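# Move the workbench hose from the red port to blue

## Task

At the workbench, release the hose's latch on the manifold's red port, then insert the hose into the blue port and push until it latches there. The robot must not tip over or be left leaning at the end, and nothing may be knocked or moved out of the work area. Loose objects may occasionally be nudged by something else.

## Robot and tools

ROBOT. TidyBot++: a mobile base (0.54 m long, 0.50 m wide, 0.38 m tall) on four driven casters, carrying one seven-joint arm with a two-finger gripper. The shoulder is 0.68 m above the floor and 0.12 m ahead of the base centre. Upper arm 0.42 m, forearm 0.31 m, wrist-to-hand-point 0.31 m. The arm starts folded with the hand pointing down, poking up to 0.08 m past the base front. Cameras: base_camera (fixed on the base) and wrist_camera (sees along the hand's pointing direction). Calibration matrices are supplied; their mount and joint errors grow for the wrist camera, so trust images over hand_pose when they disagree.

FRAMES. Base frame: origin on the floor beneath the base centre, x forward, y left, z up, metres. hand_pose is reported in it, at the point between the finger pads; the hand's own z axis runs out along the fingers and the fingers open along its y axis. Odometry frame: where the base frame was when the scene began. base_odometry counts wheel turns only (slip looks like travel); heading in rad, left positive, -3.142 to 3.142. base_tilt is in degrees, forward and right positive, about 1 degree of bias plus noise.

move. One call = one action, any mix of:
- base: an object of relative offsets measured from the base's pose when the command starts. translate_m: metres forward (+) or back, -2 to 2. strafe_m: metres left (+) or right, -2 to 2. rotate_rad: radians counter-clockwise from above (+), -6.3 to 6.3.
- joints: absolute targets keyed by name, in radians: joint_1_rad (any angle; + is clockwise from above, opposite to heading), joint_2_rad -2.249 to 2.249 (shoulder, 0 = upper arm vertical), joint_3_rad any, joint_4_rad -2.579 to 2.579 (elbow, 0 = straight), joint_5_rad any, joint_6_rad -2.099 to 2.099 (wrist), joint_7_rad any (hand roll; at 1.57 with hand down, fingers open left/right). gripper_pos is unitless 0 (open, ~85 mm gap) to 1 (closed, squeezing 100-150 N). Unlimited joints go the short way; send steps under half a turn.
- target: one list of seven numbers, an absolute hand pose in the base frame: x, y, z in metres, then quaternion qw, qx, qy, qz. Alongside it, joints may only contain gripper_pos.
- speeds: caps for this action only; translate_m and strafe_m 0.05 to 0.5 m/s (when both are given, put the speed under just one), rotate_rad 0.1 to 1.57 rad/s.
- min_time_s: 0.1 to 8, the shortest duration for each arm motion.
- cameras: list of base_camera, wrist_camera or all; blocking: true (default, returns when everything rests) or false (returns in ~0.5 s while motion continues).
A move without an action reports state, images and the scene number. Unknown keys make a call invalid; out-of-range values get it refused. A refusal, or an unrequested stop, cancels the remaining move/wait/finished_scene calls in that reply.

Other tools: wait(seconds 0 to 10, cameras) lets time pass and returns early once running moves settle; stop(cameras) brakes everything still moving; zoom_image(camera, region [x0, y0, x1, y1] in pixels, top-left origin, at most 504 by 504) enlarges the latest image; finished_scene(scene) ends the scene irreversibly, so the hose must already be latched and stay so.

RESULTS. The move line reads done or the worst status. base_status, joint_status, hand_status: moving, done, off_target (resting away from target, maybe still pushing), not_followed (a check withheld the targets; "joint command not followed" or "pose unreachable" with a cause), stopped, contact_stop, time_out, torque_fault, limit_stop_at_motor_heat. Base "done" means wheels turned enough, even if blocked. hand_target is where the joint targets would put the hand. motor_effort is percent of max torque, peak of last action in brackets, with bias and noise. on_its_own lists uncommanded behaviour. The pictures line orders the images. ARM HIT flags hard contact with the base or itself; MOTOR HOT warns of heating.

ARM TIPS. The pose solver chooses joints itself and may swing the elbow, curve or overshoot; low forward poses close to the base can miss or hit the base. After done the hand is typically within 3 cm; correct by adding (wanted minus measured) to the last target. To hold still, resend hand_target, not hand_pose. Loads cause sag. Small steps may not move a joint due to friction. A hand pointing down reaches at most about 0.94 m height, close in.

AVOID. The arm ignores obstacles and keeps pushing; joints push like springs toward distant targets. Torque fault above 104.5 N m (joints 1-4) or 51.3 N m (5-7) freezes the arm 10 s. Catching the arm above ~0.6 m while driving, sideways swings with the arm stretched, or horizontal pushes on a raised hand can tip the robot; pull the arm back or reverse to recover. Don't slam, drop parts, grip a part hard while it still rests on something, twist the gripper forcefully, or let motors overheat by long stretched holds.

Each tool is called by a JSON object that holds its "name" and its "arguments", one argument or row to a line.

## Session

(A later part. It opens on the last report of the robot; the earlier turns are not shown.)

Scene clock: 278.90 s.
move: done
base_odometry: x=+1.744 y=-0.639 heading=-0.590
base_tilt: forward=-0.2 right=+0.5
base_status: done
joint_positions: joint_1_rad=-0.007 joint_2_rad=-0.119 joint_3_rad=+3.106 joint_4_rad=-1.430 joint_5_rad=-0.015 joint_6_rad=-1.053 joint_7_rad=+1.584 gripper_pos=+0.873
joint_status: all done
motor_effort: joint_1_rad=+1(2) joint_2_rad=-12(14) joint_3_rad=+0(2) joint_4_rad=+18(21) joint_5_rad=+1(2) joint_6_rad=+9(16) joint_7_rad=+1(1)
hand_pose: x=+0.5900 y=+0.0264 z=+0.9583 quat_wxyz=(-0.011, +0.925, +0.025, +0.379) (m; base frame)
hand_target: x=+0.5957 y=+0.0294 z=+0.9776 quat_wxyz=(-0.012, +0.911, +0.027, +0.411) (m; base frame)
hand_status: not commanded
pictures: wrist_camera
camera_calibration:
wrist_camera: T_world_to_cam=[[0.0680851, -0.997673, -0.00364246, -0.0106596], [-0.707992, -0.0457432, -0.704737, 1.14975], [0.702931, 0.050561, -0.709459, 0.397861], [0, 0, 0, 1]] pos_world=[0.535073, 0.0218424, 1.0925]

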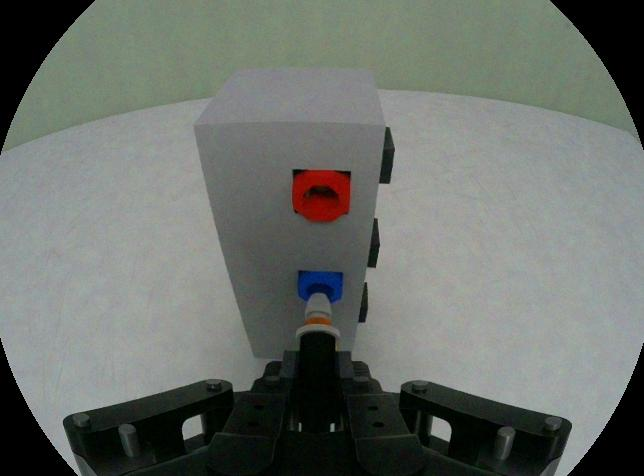

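{"name": "move", "arguments": {
  "base": {"translate_m": -0.006},
  "speeds": {"translate_m": 0.05},
  "joints": {"joint_6_rad": -0.9965},
  "cameras": ["wrist_camera"]
}}

{"name": "zoom_image", "arguments": {
  "camera": "wrist_camera",
  "region": [280, 260, 360, 340]
}}

Scene clock: 284.30 s.
move: done
base_odometry: x=+1.739 y=-0.636 heading=-0.590
base_tilt: forward=-0.2 right=+0.5
base_status: done
joint_positions: joint_1_rad=-0.007 joint_2_rad=-0.120 joint_3_rad=+3.106 joint_4_rad=-1.430 joint_5_rad=-0.015 joint_6_rad=-1.036 joint_7_rad=+1.584 gripper_pos=+0.873
joint_status: all done
motor_effort: joint_1_rad=+0(2) joint_2_rad=-14(18) joint_3_rad=-1(2) joint_4_rad=+18(18) joint_5_rad=+0(1) joint_6_rad=+7(10) joint_7_rad=+1(1)
hand_pose: x=+0.5937 y=+0.0265 z=+0.9624 quat_wxyz=(-0.011, +0.922, +0.025, +0.387) (m; base frame)
hand_target: x=+0.5961 y=+0.0294 z=+0.9781 quat_wxyz=(-0.012, +0.911, +0.027, +0.412) (m; base frame)
hand_status: not commanded
pictures: wrist_camera
camera_calibration:
wrist_camera: T_world_to_cam=[[0.0680035, -0.99768, -0.00325257, -0.0110207], [-0.695084, -0.0450388, -0.717517, 1.15994], [0.715705, 0.0510544, -0.696534, 0.378104], [0, 0, 0, 1]] pos_world=[0.536393, 0.0219433, 1.0956]

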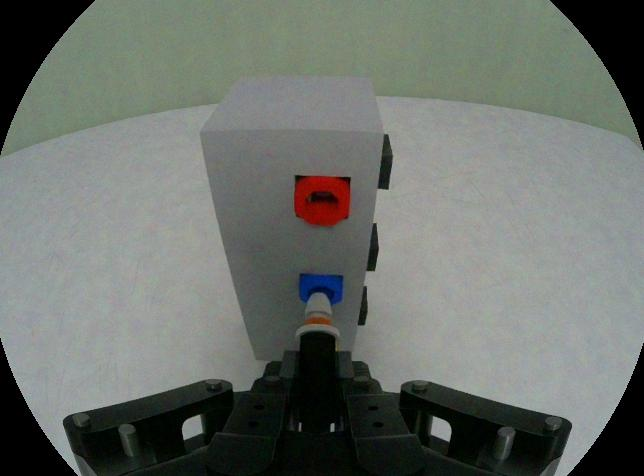

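Scaled by 6.300.

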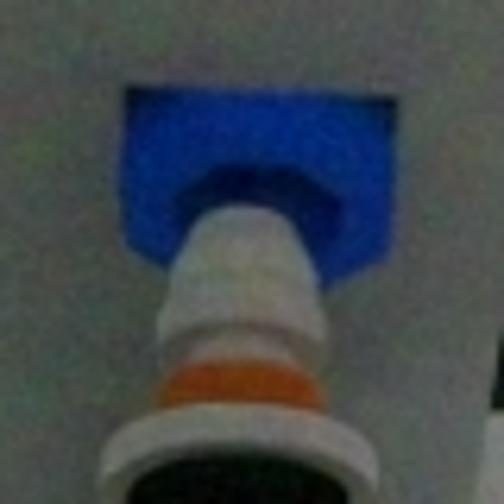

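{"name": "move", "arguments": {
  "base": {"translate_m": 0.005, "strafe_m": -0.0015},
  "speeds": {"translate_m": 0.05},
  "cameras": ["wrist_camera"]
}}

{"name": "zoom_image", "arguments": {
  "camera": "wrist_camera",
  "region": [280, 260, 360, 340]
}}

Scene clock: 291.40 s.
move: done
base_odometry: x=+1.743 y=-0.640 heading=-0.590
base_tilt: forward=-0.2 right=+0.5
base_status: done
joint_positions: joint_1_rad=-0.007 joint_2_rad=-0.120 joint_3_rad=+3.106 joint_4_rad=-1.430 joint_5_rad=-0.015 joint_6_rad=-1.036 joint_7_rad=+1.584 gripper_pos=+0.873
joint_status: not commanded
motor_effort: joint_1_rad=+1(1) joint_2_rad=-13(18) joint_3_rad=-1(2) joint_4_rad=+17(18) joint_5_rad=+0(1) joint_6_rad=+7(7) joint_7_rad=+1(1)
hand_pose: x=+0.5936 y=+0.0265 z=+0.9627 quat_wxyz=(-0.011, +0.921, +0.025, +0.387) (m; base frame)
hand_target: x=+0.5961 y=+0.0294 z=+0.9781 quat_wxyz=(-0.012, +0.911, +0.027, +0.412) (m; base frame)
hand_status: not commanded
pictures: wrist_camera
camera_calibration:
wrist_camera: T_world_to_cam=[[0.0680055, -0.99768, -0.00320454, -0.0110599], [-0.694576, -0.0450386, -0.718008, 1.16028], [0.716198, 0.0510543, -0.696027, 0.377637], [0, 0, 0, 1]] pos_world=[0.536194, 0.0219433, 1.0959]

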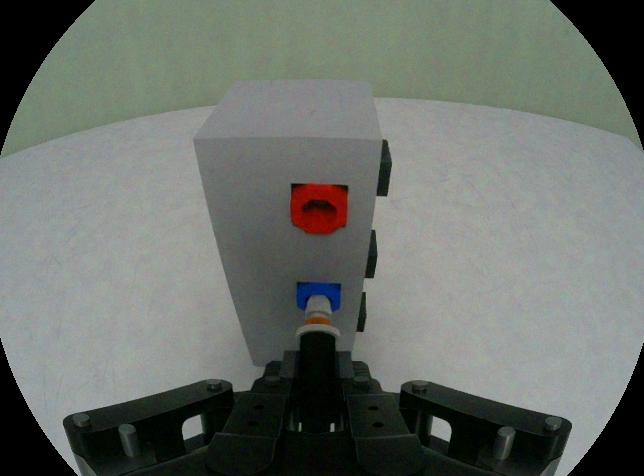

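Scaled by 6.300.

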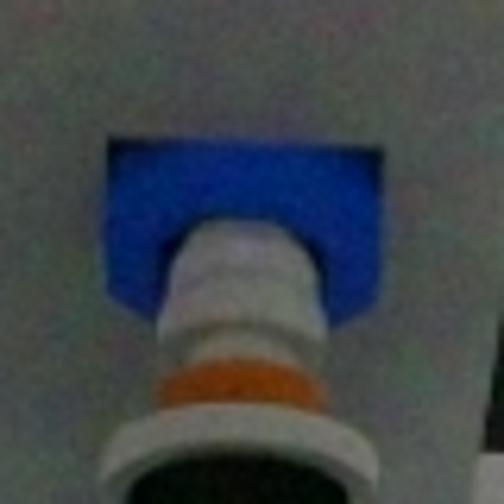

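{"name": "move", "arguments": {
  "base": {"translate_m": 0.006, "strafe_m": 0.0005},
  "speeds": {"translate_m": 0.05},
  "cameras": ["wrist_camera"]
}}

{"name": "zoom_image", "arguments": {
  "camera": "wrist_camera",
  "region": [280, 260, 360, 340]
}}

Scene clock: 296.93 s.
move: done
base_odometry: x=+1.748 y=-0.643 heading=-0.589
base_tilt: forward=-0.2 right=+0.5
base_status: done
joint_positions: joint_1_rad=-0.007 joint_2_rad=-0.121 joint_3_rad=+3.106 joint_4_rad=-1.431 joint_5_rad=-0.015 joint_6_rad=-1.035 joint_7_rad=+1.584 gripper_pos=+0.873
joint_status: not commanded
motor_effort: joint_1_rad=+0(1) joint_2_rad=-14(15) joint_3_rad=-1(3) joint_4_rad=+18(20) joint_5_rad=+0(2) joint_6_rad=+8(11) joint_7_rad=+1(2)
hand_pose: x=+0.5934 y=+0.0263 z=+0.9624 quat_wxyz=(-0.011, +0.922, +0.025, +0.387) (m; base frame)
hand_target: x=+0.5961 y=+0.0294 z=+0.9781 quat_wxyz=(-0.012, +0.911, +0.027, +0.412) (m; base frame)
hand_status: not commanded
pictures: wrist_camera
camera_calibration:
wrist_camera: T_world_to_cam=[[0.0675815, -0.997709, -0.0032364, -0.0109907], [-0.694906, -0.0447425, -0.717707, 1.15983], [0.715918, 0.0507527, -0.696337, 0.378007], [0, 0, 0, 1]] pos_world=[0.536093, 0.0217433, 1.0956]

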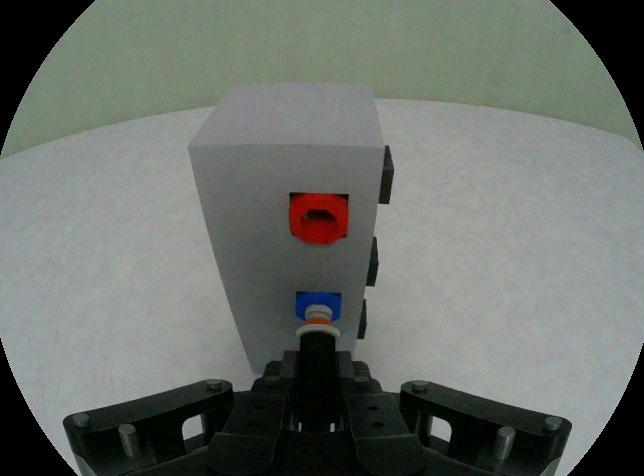

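Scaled by 6.300.

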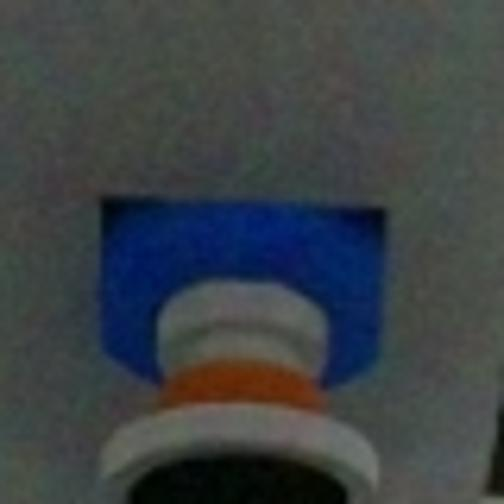

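{"name": "move", "arguments": {
  "base": {"translate_m": 0.01, "strafe_m": 0.0005},
  "speeds": {"translate_m": 0.05},
  "joints": {"gripper_pos": 1.0},
  "cameras": ["wrist_camera"]
}}

{"name": "zoom_image", "arguments": {
  "camera": "wrist_camera",
  "region": [280, 260, 360, 340]
}}

Scene clock: 300.20 s.
move: off_target
base_odometry: x=+1.757 y=-0.648 heading=-0.589
base_tilt: forward=-0.2 right=+0.5
base_status: done
joint_positions: joint_1_rad=-0.007 joint_2_rad=-0.137 joint_3_rad=+3.106 joint_4_rad=-1.441 joint_5_rad=-0.015 joint_6_rad=-1.045 joint_7_rad=+1.584 gripper_pos=+0.873
joint_status: gripper_pos off_target (ended at +0.873, target +1.000)
motor_effort: joint_1_rad=-1(1) joint_2_rad=-10(14) joint_3_rad=-3(3) joint_4_rad=+20(21) joint_5_rad=-2(2) joint_6_rad=+13(16) joint_7_rad=+1(2)
hand_pose: x=+0.5853 y=+0.0261 z=+0.9624 quat_wxyz=(-0.011, +0.922, +0.025, +0.385) (m; base frame)
hand_target: x=+0.5961 y=+0.0294 z=+0.9781 quat_wxyz=(-0.012, +0.911, +0.027, +0.412) (m; base frame)
hand_status: not commanded
pictures: wrist_camera
camera_calibration:
wrist_camera: T_world_to_cam=[[0.0676374, -0.997706, -0.00273801, -0.0111525], [-0.69788, -0.0453498, -0.714777, 1.15306], [0.713014, 0.0502565, -0.699347, 0.388438], [0, 0, 0, 1]] pos_world=[0.528489, 0.0216424, 1.0958]

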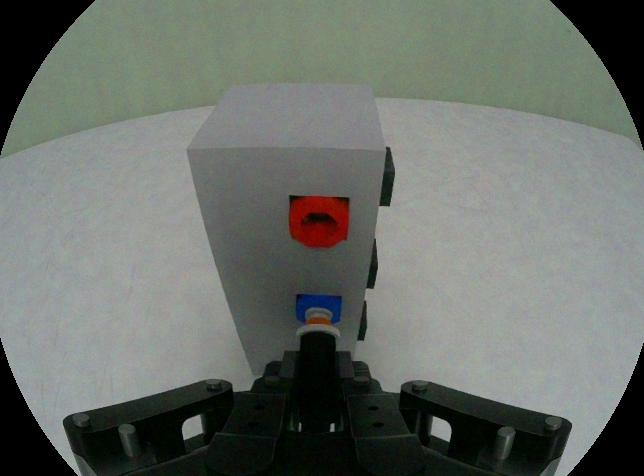

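Scaled by 6.300.

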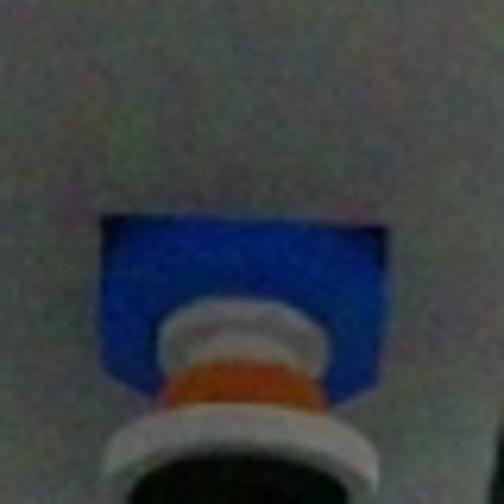

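{"name": "move", "arguments": {
  "joints": {"joint_2_rad": 0.087, "joint_4_rad": -1.289, "joint_6_rad": -0.894},
  "min_time_s": 2.0,
  "cameras": ["wrist_camera"]
}}

{"name": "zoom_image", "arguments": {
  "camera": "wrist_camera",
  "region": [280, 270, 360, 350]
}}

Scene clock: 323.40 s.
move: off_target
base_odometry: x=+1.756 y=-0.647 heading=-0.589
base_tilt: forward=-0.3 right=+0.5
base_status: not commanded
joint_positions: joint_1_rad=-0.007 joint_2_rad=-0.102 joint_3_rad=+3.106 joint_4_rad=-1.406 joint_5_rad=-0.015 joint_6_rad=-1.053 joint_7_rad=+1.584 gripper_pos=+0.873
joint_status: joint_2_rad off_target (ended at -0.102, target +0.087); joint_4_rad off_target (ended at -1.406, target -1.289); joint_6_rad off_target (ended at -1.053, target -0.894)
motor_effort: joint_1_rad=+1(2) joint_2_rad=+10(11) joint_3_rad=+0(3) joint_4_rad=+27(28) joint_5_rad=+0(2) joint_6_rad=+41(41) joint_7_rad=+2(2)
hand_pose: x=+0.5982 y=+0.0264 z=+0.9630 quat_wxyz=(-0.011, +0.924, +0.025, +0.382) (m; base frame)
hand_target: x=+0.7009 y=+0.0318 z=+0.9616 quat_wxyz=(-0.016, +0.906, +0.025, +0.422) (m; base frame)
hand_status: not commanded
pictures: wrist_camera
camera_calibration:
wrist_camera: T_world_to_cam=[[0.0678964, -0.997684, -0.00402465, -0.0106119], [-0.702462, -0.04494, -0.710301, 1.16097], [0.708475, 0.051054, -0.703887, 0.386716], [0, 0, 0, 1]] pos_world=[0.542282, 0.0218434, 1.0968]

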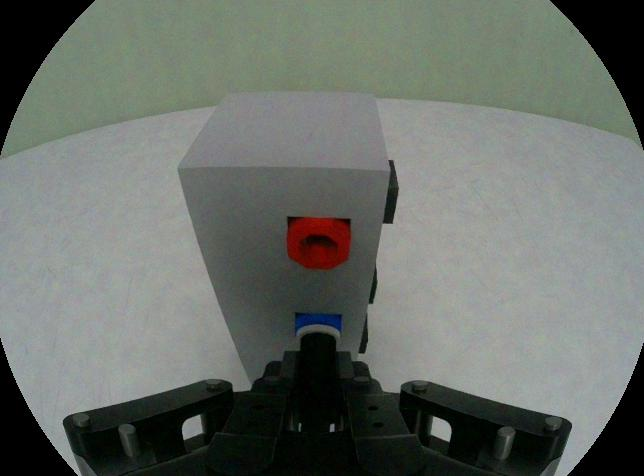

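Scaled by 6.300.

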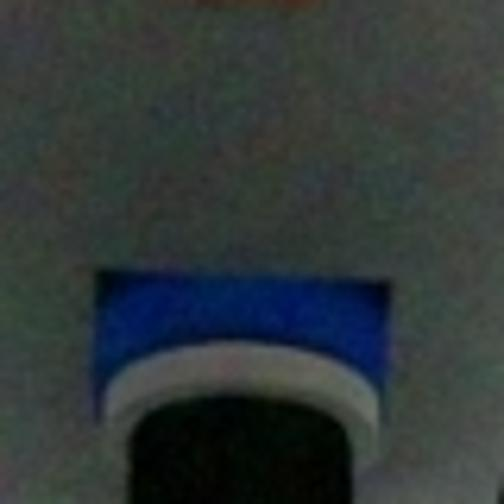

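{"name": "move", "arguments": {
  "joints": {"joint_2_rad": 0.205, "joint_4_rad": -1.21, "joint_6_rad": -0.808},
  "min_time_s": 1.5,
  "cameras": ["wrist_camera"]
}}

{"name": "zoom_image", "arguments": {
  "camera": "wrist_camera",
  "region": [280, 270, 360, 350]
}}

Scene clock: 327.97 s.
move: off_target
base_odometry: x=+1.755 y=-0.647 heading=-0.589
base_tilt: forward=-0.3 right=+0.5
base_status: not commanded
joint_positions: joint_1_rad=-0.007 joint_2_rad=-0.071 joint_3_rad=+3.106 joint_4_rad=-1.366 joint_5_rad=-0.015 joint_6_rad=-1.062 joint_7_rad=+1.584 gripper_pos=+0.875
joint_status: joint_2_rad off_target (ended at -0.071, target +0.205); joint_4_rad off_target (ended at -1.366, target -1.210); joint_6_rad off_target (ended at -1.062, target -0.808)
motor_effort: joint_1_rad=+0(1) joint_2_rad=+21(22) joint_3_rad=+1(1) joint_4_rad=+33(33) joint_5_rad=+0(2) joint_6_rad=+59(59) joint_7_rad=+3(3)
hand_pose: x=+0.6107 y=+0.0268 z=+0.9666 quat_wxyz=(-0.012, +0.924, +0.025, +0.382) (m; base frame)
hand_target: x=+0.7613 y=+0.0328 z=+0.9538 quat_wxyz=(-0.018, +0.896, +0.023, +0.443) (m; base frame)
hand_status: not commanded
pictures: wrist_camera
camera_calibration:
wrist_camera: T_world_to_cam=[[0.0683115, -0.997651, -0.00519449, -0.0101886], [-0.702856, -0.0444298, -0.709943, 1.1722], [0.708044, 0.0521483, -0.70424, 0.381056], [0, 0, 0, 1]] pos_world=[0.554781, 0.0220447, 1.1005]

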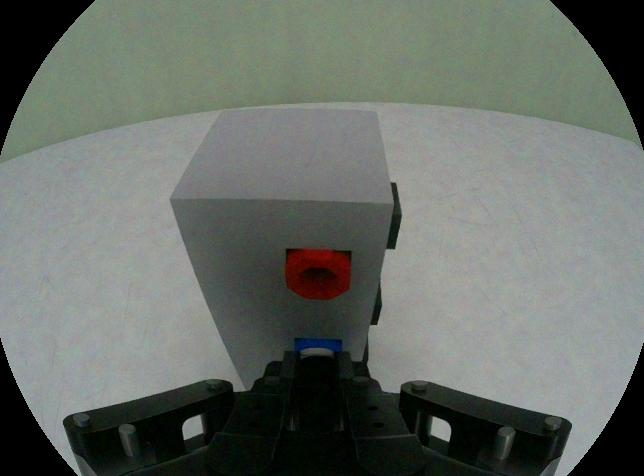

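Scaled by 6.300.

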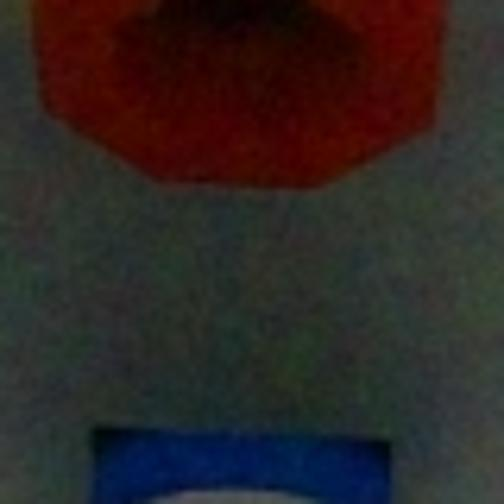

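{"name": "zoom_image", "arguments": {
  "camera": "wrist_camera",
  "region": [280, 325, 360, 405]
}}

Scaled by 6.300.

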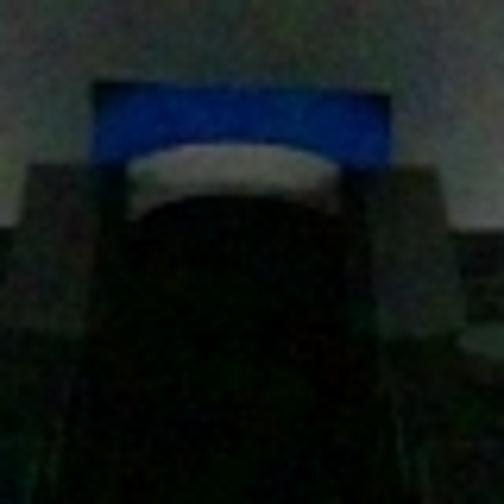

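{"name": "move", "arguments": {
  "joints": {"joint_2_rad": -0.085, "joint_4_rad": -1.37, "joint_6_rad": -1.05},
  "base": {"translate_m": -0.015},
  "speeds": {"translate_m": 0.05},
  "min_time_s": 0.5,
  "cameras": ["wrist_camera"]
}}

{"name": "zoom_image", "arguments": {
  "camera": "wrist_camera",
  "region": [280, 325, 360, 405]
}}

Scene clock: 337.40 s.
move: done
base_odometry: x=+1.743 y=-0.639 heading=-0.589
base_tilt: forward=-0.2 right=+0.5
base_status: done
joint_positions: joint_1_rad=-0.007 joint_2_rad=-0.051 joint_3_rad=+3.106 joint_4_rad=-1.351 joint_5_rad=-0.015 joint_6_rad=-1.048 joint_7_rad=+1.584 gripper_pos=+0.877
joint_status: all done
motor_effort: joint_1_rad=-1(1) joint_2_rad=-14(23) joint_3_rad=-3(3) joint_4_rad=+17(31) joint_5_rad=-1(1) joint_6_rad=+7(59) joint_7_rad=+1(2)
hand_pose: x=+0.6211 y=+0.0269 z=+0.9675 quat_wxyz=(-0.012, +0.922, +0.025, +0.386) (m; base frame)
hand_target: x=+0.6083 y=+0.0297 z=+0.9742 quat_wxyz=(-0.013, +0.919, +0.028, +0.392) (m; base frame)
hand_status: not commanded
pictures: wrist_camera
camera_calibration:
wrist_camera: T_world_to_cam=[[0.0680054, -0.997669, -0.00567471, -0.0101195], [-0.696841, -0.0434276, -0.715909, 1.18218], [0.713994, 0.0526401, -0.69817, 0.364698], [0, 0, 0, 1]] pos_world=[0.56409, 0.0220458, 1.1009]

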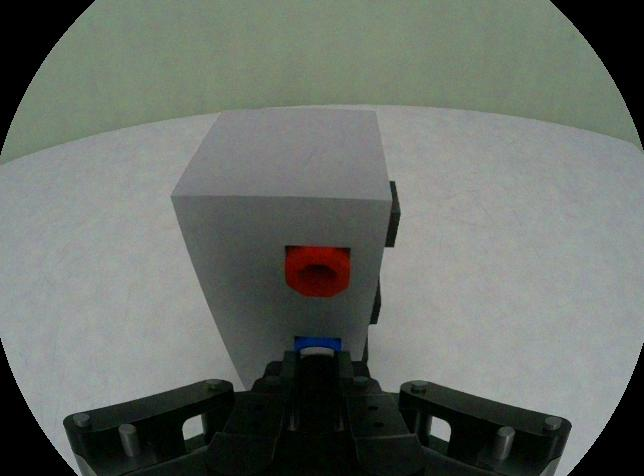

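Scaled by 6.300.

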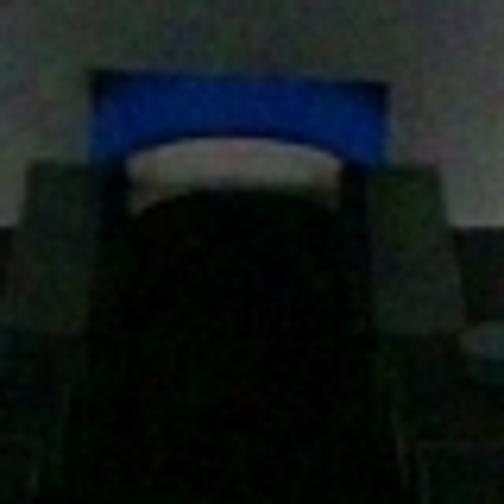

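{"name": "move", "arguments": {
  "base": {"translate_m": -0.017},
  "speeds": {"translate_m": 0.05},
  "cameras": ["wrist_camera"]
}}

{"name": "zoom_image", "arguments": {
  "camera": "wrist_camera",
  "region": [280, 325, 360, 405]
}}

Scene clock: 342.37 s.
move: done
base_odometry: x=+1.729 y=-0.629 heading=-0.590
base_tilt: forward=-0.2 right=+0.5
base_status: done
joint_positions: joint_1_rad=-0.007 joint_2_rad=-0.032 joint_3_rad=+3.106 joint_4_rad=-1.352 joint_5_rad=-0.015 joint_6_rad=-1.001 joint_7_rad=+1.584 gripper_pos=+0.879
joint_status: not commanded
motor_effort: joint_1_rad=+1(2) joint_2_rad=-23(31) joint_3_rad=-1(2) joint_4_rad=+16(19) joint_5_rad=+1(2) joint_6_rad=-1(7) joint_7_rad=+1(2)
hand_pose: x=+0.6367 y=+0.0275 z=+0.9680 quat_wxyz=(-0.013, +0.917, +0.024, +0.399) (m; base frame)
hand_target: x=+0.6083 y=+0.0297 z=+0.9742 quat_wxyz=(-0.013, +0.919, +0.028, +0.392) (m; base frame)
hand_status: not commanded
pictures: wrist_camera
camera_calibration:
wrist_camera: T_world_to_cam=[[0.0679172, -0.997674, -0.00578394, -0.0104719], [-0.676868, -0.0418175, -0.734916, 1.19908], [0.732965, 0.0538284, -0.678134, 0.322265], [0, 0, 0, 1]] pos_world=[0.576121, 0.022348, 1.0997]

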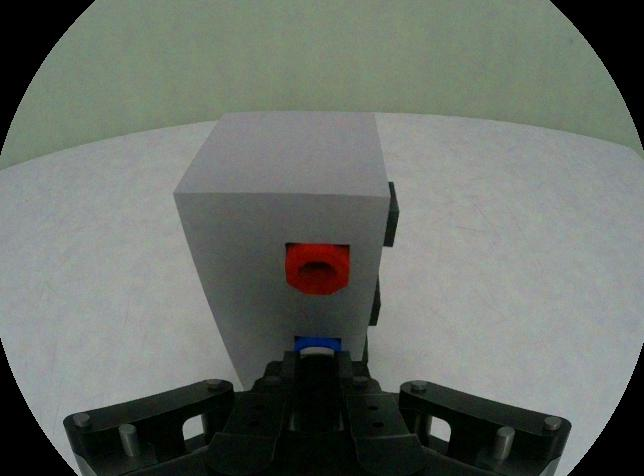

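Scaled by 6.300.

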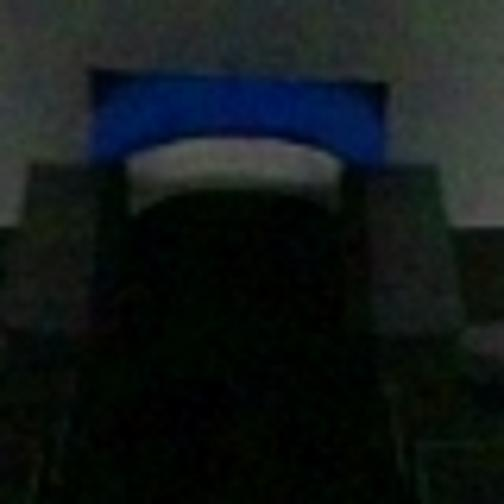

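{"name": "move", "arguments": {
  "base": {"translate_m": -0.014},
  "speeds": {"translate_m": 0.05},
  "cameras": ["wrist_camera"]
}}

{"name": "zoom_image", "arguments": {
  "camera": "wrist_camera",
  "region": [280, 325, 360, 405]
}}

Scene clock: 349.73 s.
move: done
base_odometry: x=+1.717 y=-0.622 heading=-0.591
base_tilt: forward=-0.2 right=+0.5
base_status: done
joint_positions: joint_1_rad=-0.008 joint_2_rad=-0.016 joint_3_rad=+3.106 joint_4_rad=-1.352 joint_5_rad=-0.015 joint_6_rad=-0.963 joint_7_rad=+1.584 gripper_pos=+0.879
joint_status: not commanded
motor_effort: joint_1_rad=+1(2) joint_2_rad=-27(36) joint_3_rad=-2(2) joint_4_rad=+14(16) joint_5_rad=+1(2) joint_6_rad=-7(12) joint_7_rad=+2(2)
hand_pose: x=+0.6494 y=+0.0282 z=+0.9683 quat_wxyz=(-0.013, +0.912, +0.024, +0.409) (m; base frame)
hand_target: x=+0.6083 y=+0.0297 z=+0.9742 quat_wxyz=(-0.013, +0.919, +0.028, +0.392) (m; base frame)
hand_status: not commanded
pictures: wrist_camera
camera_calibration:
wrist_camera: T_world_to_cam=[[0.0682582, -0.99765, -0.00597979, -0.01063], [-0.660588, -0.0407035, -0.749644, 1.21156], [0.747639, 0.0551195, -0.661814, 0.287736], [0, 0, 0, 1]] pos_world=[0.585945, 0.0228498, 1.0986]

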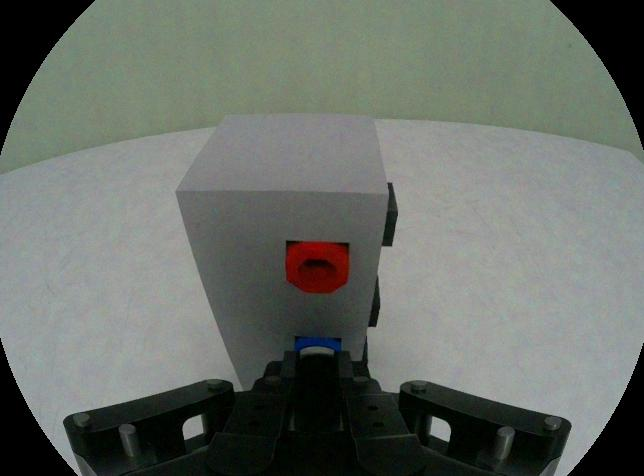

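Scaled by 6.300.

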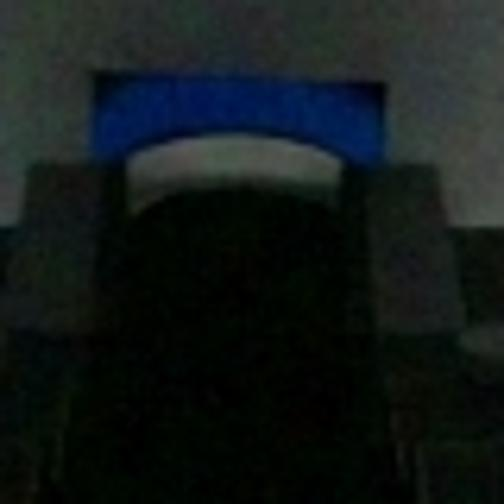

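{"name": "move", "arguments": {
  "base": {"translate_m": 0.032},
  "speeds": {"translate_m": 0.08}
}}

{"name": "move", "arguments": {
  "joints": {"gripper_pos": 0.3}
}}

{"name": "move", "arguments": {
  "base": {"translate_m": -0.16},
  "speeds": {"translate_m": 0.2},
  "cameras": ["wrist_camera"]
}}

{"name": "zoom_image", "arguments": {
  "camera": "wrist_camera",
  "region": [240, 100, 440, 300]
}}

Scene clock: 354.57 s.
move: done
base_odometry: x=+1.744 y=-0.640 heading=-0.590
base_tilt: forward=-0.3 right=+0.5
base_status: done
joint_positions: joint_1_rad=-0.008 joint_2_rad=-0.059 joint_3_rad=+3.106 joint_4_rad=-1.360 joint_5_rad=-0.015 joint_6_rad=-1.043 joint_7_rad=+1.584 gripper_pos=+0.879
joint_status: not commanded
motor_effort: joint_1_rad=+1(2) joint_2_rad=-16(28) joint_3_rad=-1(3) joint_4_rad=+17(18) joint_5_rad=+0(2) joint_6_rad=+5(10) joint_7_rad=+1(2)
hand_pose: x=+0.6188 y=+0.0276 z=+0.9684 quat_wxyz=(-0.012, +0.921, +0.025, +0.388) (m; base frame)
hand_target: x=+0.6083 y=+0.0297 z=+0.9742 quat_wxyz=(-0.013, +0.919, +0.028, +0.392) (m; base frame)
hand_status: not commanded
pictures: none

Scene clock: 355.50 s.
move: done
base_odometry: x=+1.744 y=-0.640 heading=-0.590
base_tilt: forward=-0.2 right=+0.5
base_status: not commanded
joint_positions: joint_1_rad=-0.008 joint_2_rad=-0.060 joint_3_rad=+3.106 joint_4_rad=-1.360 joint_5_rad=-0.015 joint_6_rad=-1.043 joint_7_rad=+1.584 gripper_pos=+0.300
joint_status: all done
motor_effort: joint_1_rad=+0(2) joint_2_rad=-15(20) joint_3_rad=+0(2) joint_4_rad=+17(19) joint_5_rad=+0(2) joint_6_rad=+6(7) joint_7_rad=+1(1)
hand_pose: x=+0.6186 y=+0.0276 z=+0.9686 quat_wxyz=(-0.012, +0.921, +0.025, +0.389) (m; base frame)
hand_target: x=+0.6083 y=+0.0297 z=+0.9742 quat_wxyz=(-0.013, +0.919, +0.028, +0.392) (m; base frame)
hand_status: not commanded
pictures: none

Scene clock: 357.07 s.
move: done
base_odometry: x=+1.611 y=-0.551 heading=-0.589
base_tilt: forward=-0.2 right=+0.5
base_status: done
joint_positions: joint_1_rad=-0.008 joint_2_rad=-0.069 joint_3_rad=+3.106 joint_4_rad=-1.361 joint_5_rad=-0.015 joint_6_rad=-1.043 joint_7_rad=+1.584 gripper_pos=+0.300
joint_status: not commanded
motor_effort: joint_1_rad=+1(2) joint_2_rad=-15(21) joint_3_rad=-1(2) joint_4_rad=+17(19) joint_5_rad=+0(1) joint_6_rad=+7(7) joint_7_rad=+1(1)
hand_pose: x=+0.6160 y=+0.0276 z=+0.9728 quat_wxyz=(-0.012, +0.919, +0.026, +0.393) (m; base frame)
hand_target: x=+0.6083 y=+0.0297 z=+0.9742 quat_wxyz=(-0.013, +0.919, +0.028, +0.392) (m; base frame)
hand_status: not commanded
pictures: wrist_camera
camera_calibration:
wrist_camera: T_world_to_cam=[[0.0694945, -0.997571, -0.00467657, -0.0109629], [-0.686505, -0.0444221, -0.725767, 1.18572], [0.723796, 0.0536473, -0.687925, 0.355845], [0, 0, 0, 1]] pos_world=[0.557207, 0.0226459, 1.1053]

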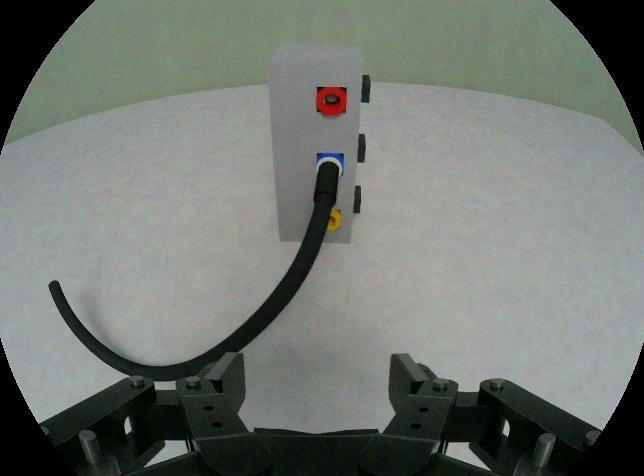

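Scaled by 2.520.

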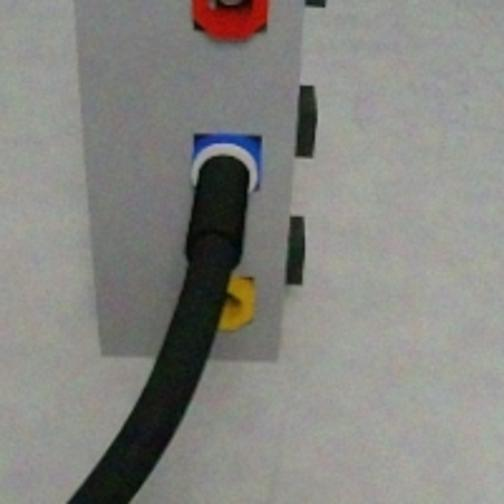

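{"name": "finished_scene", "arguments": {
  "scene": 2
}}

The scene is finished: the task was done.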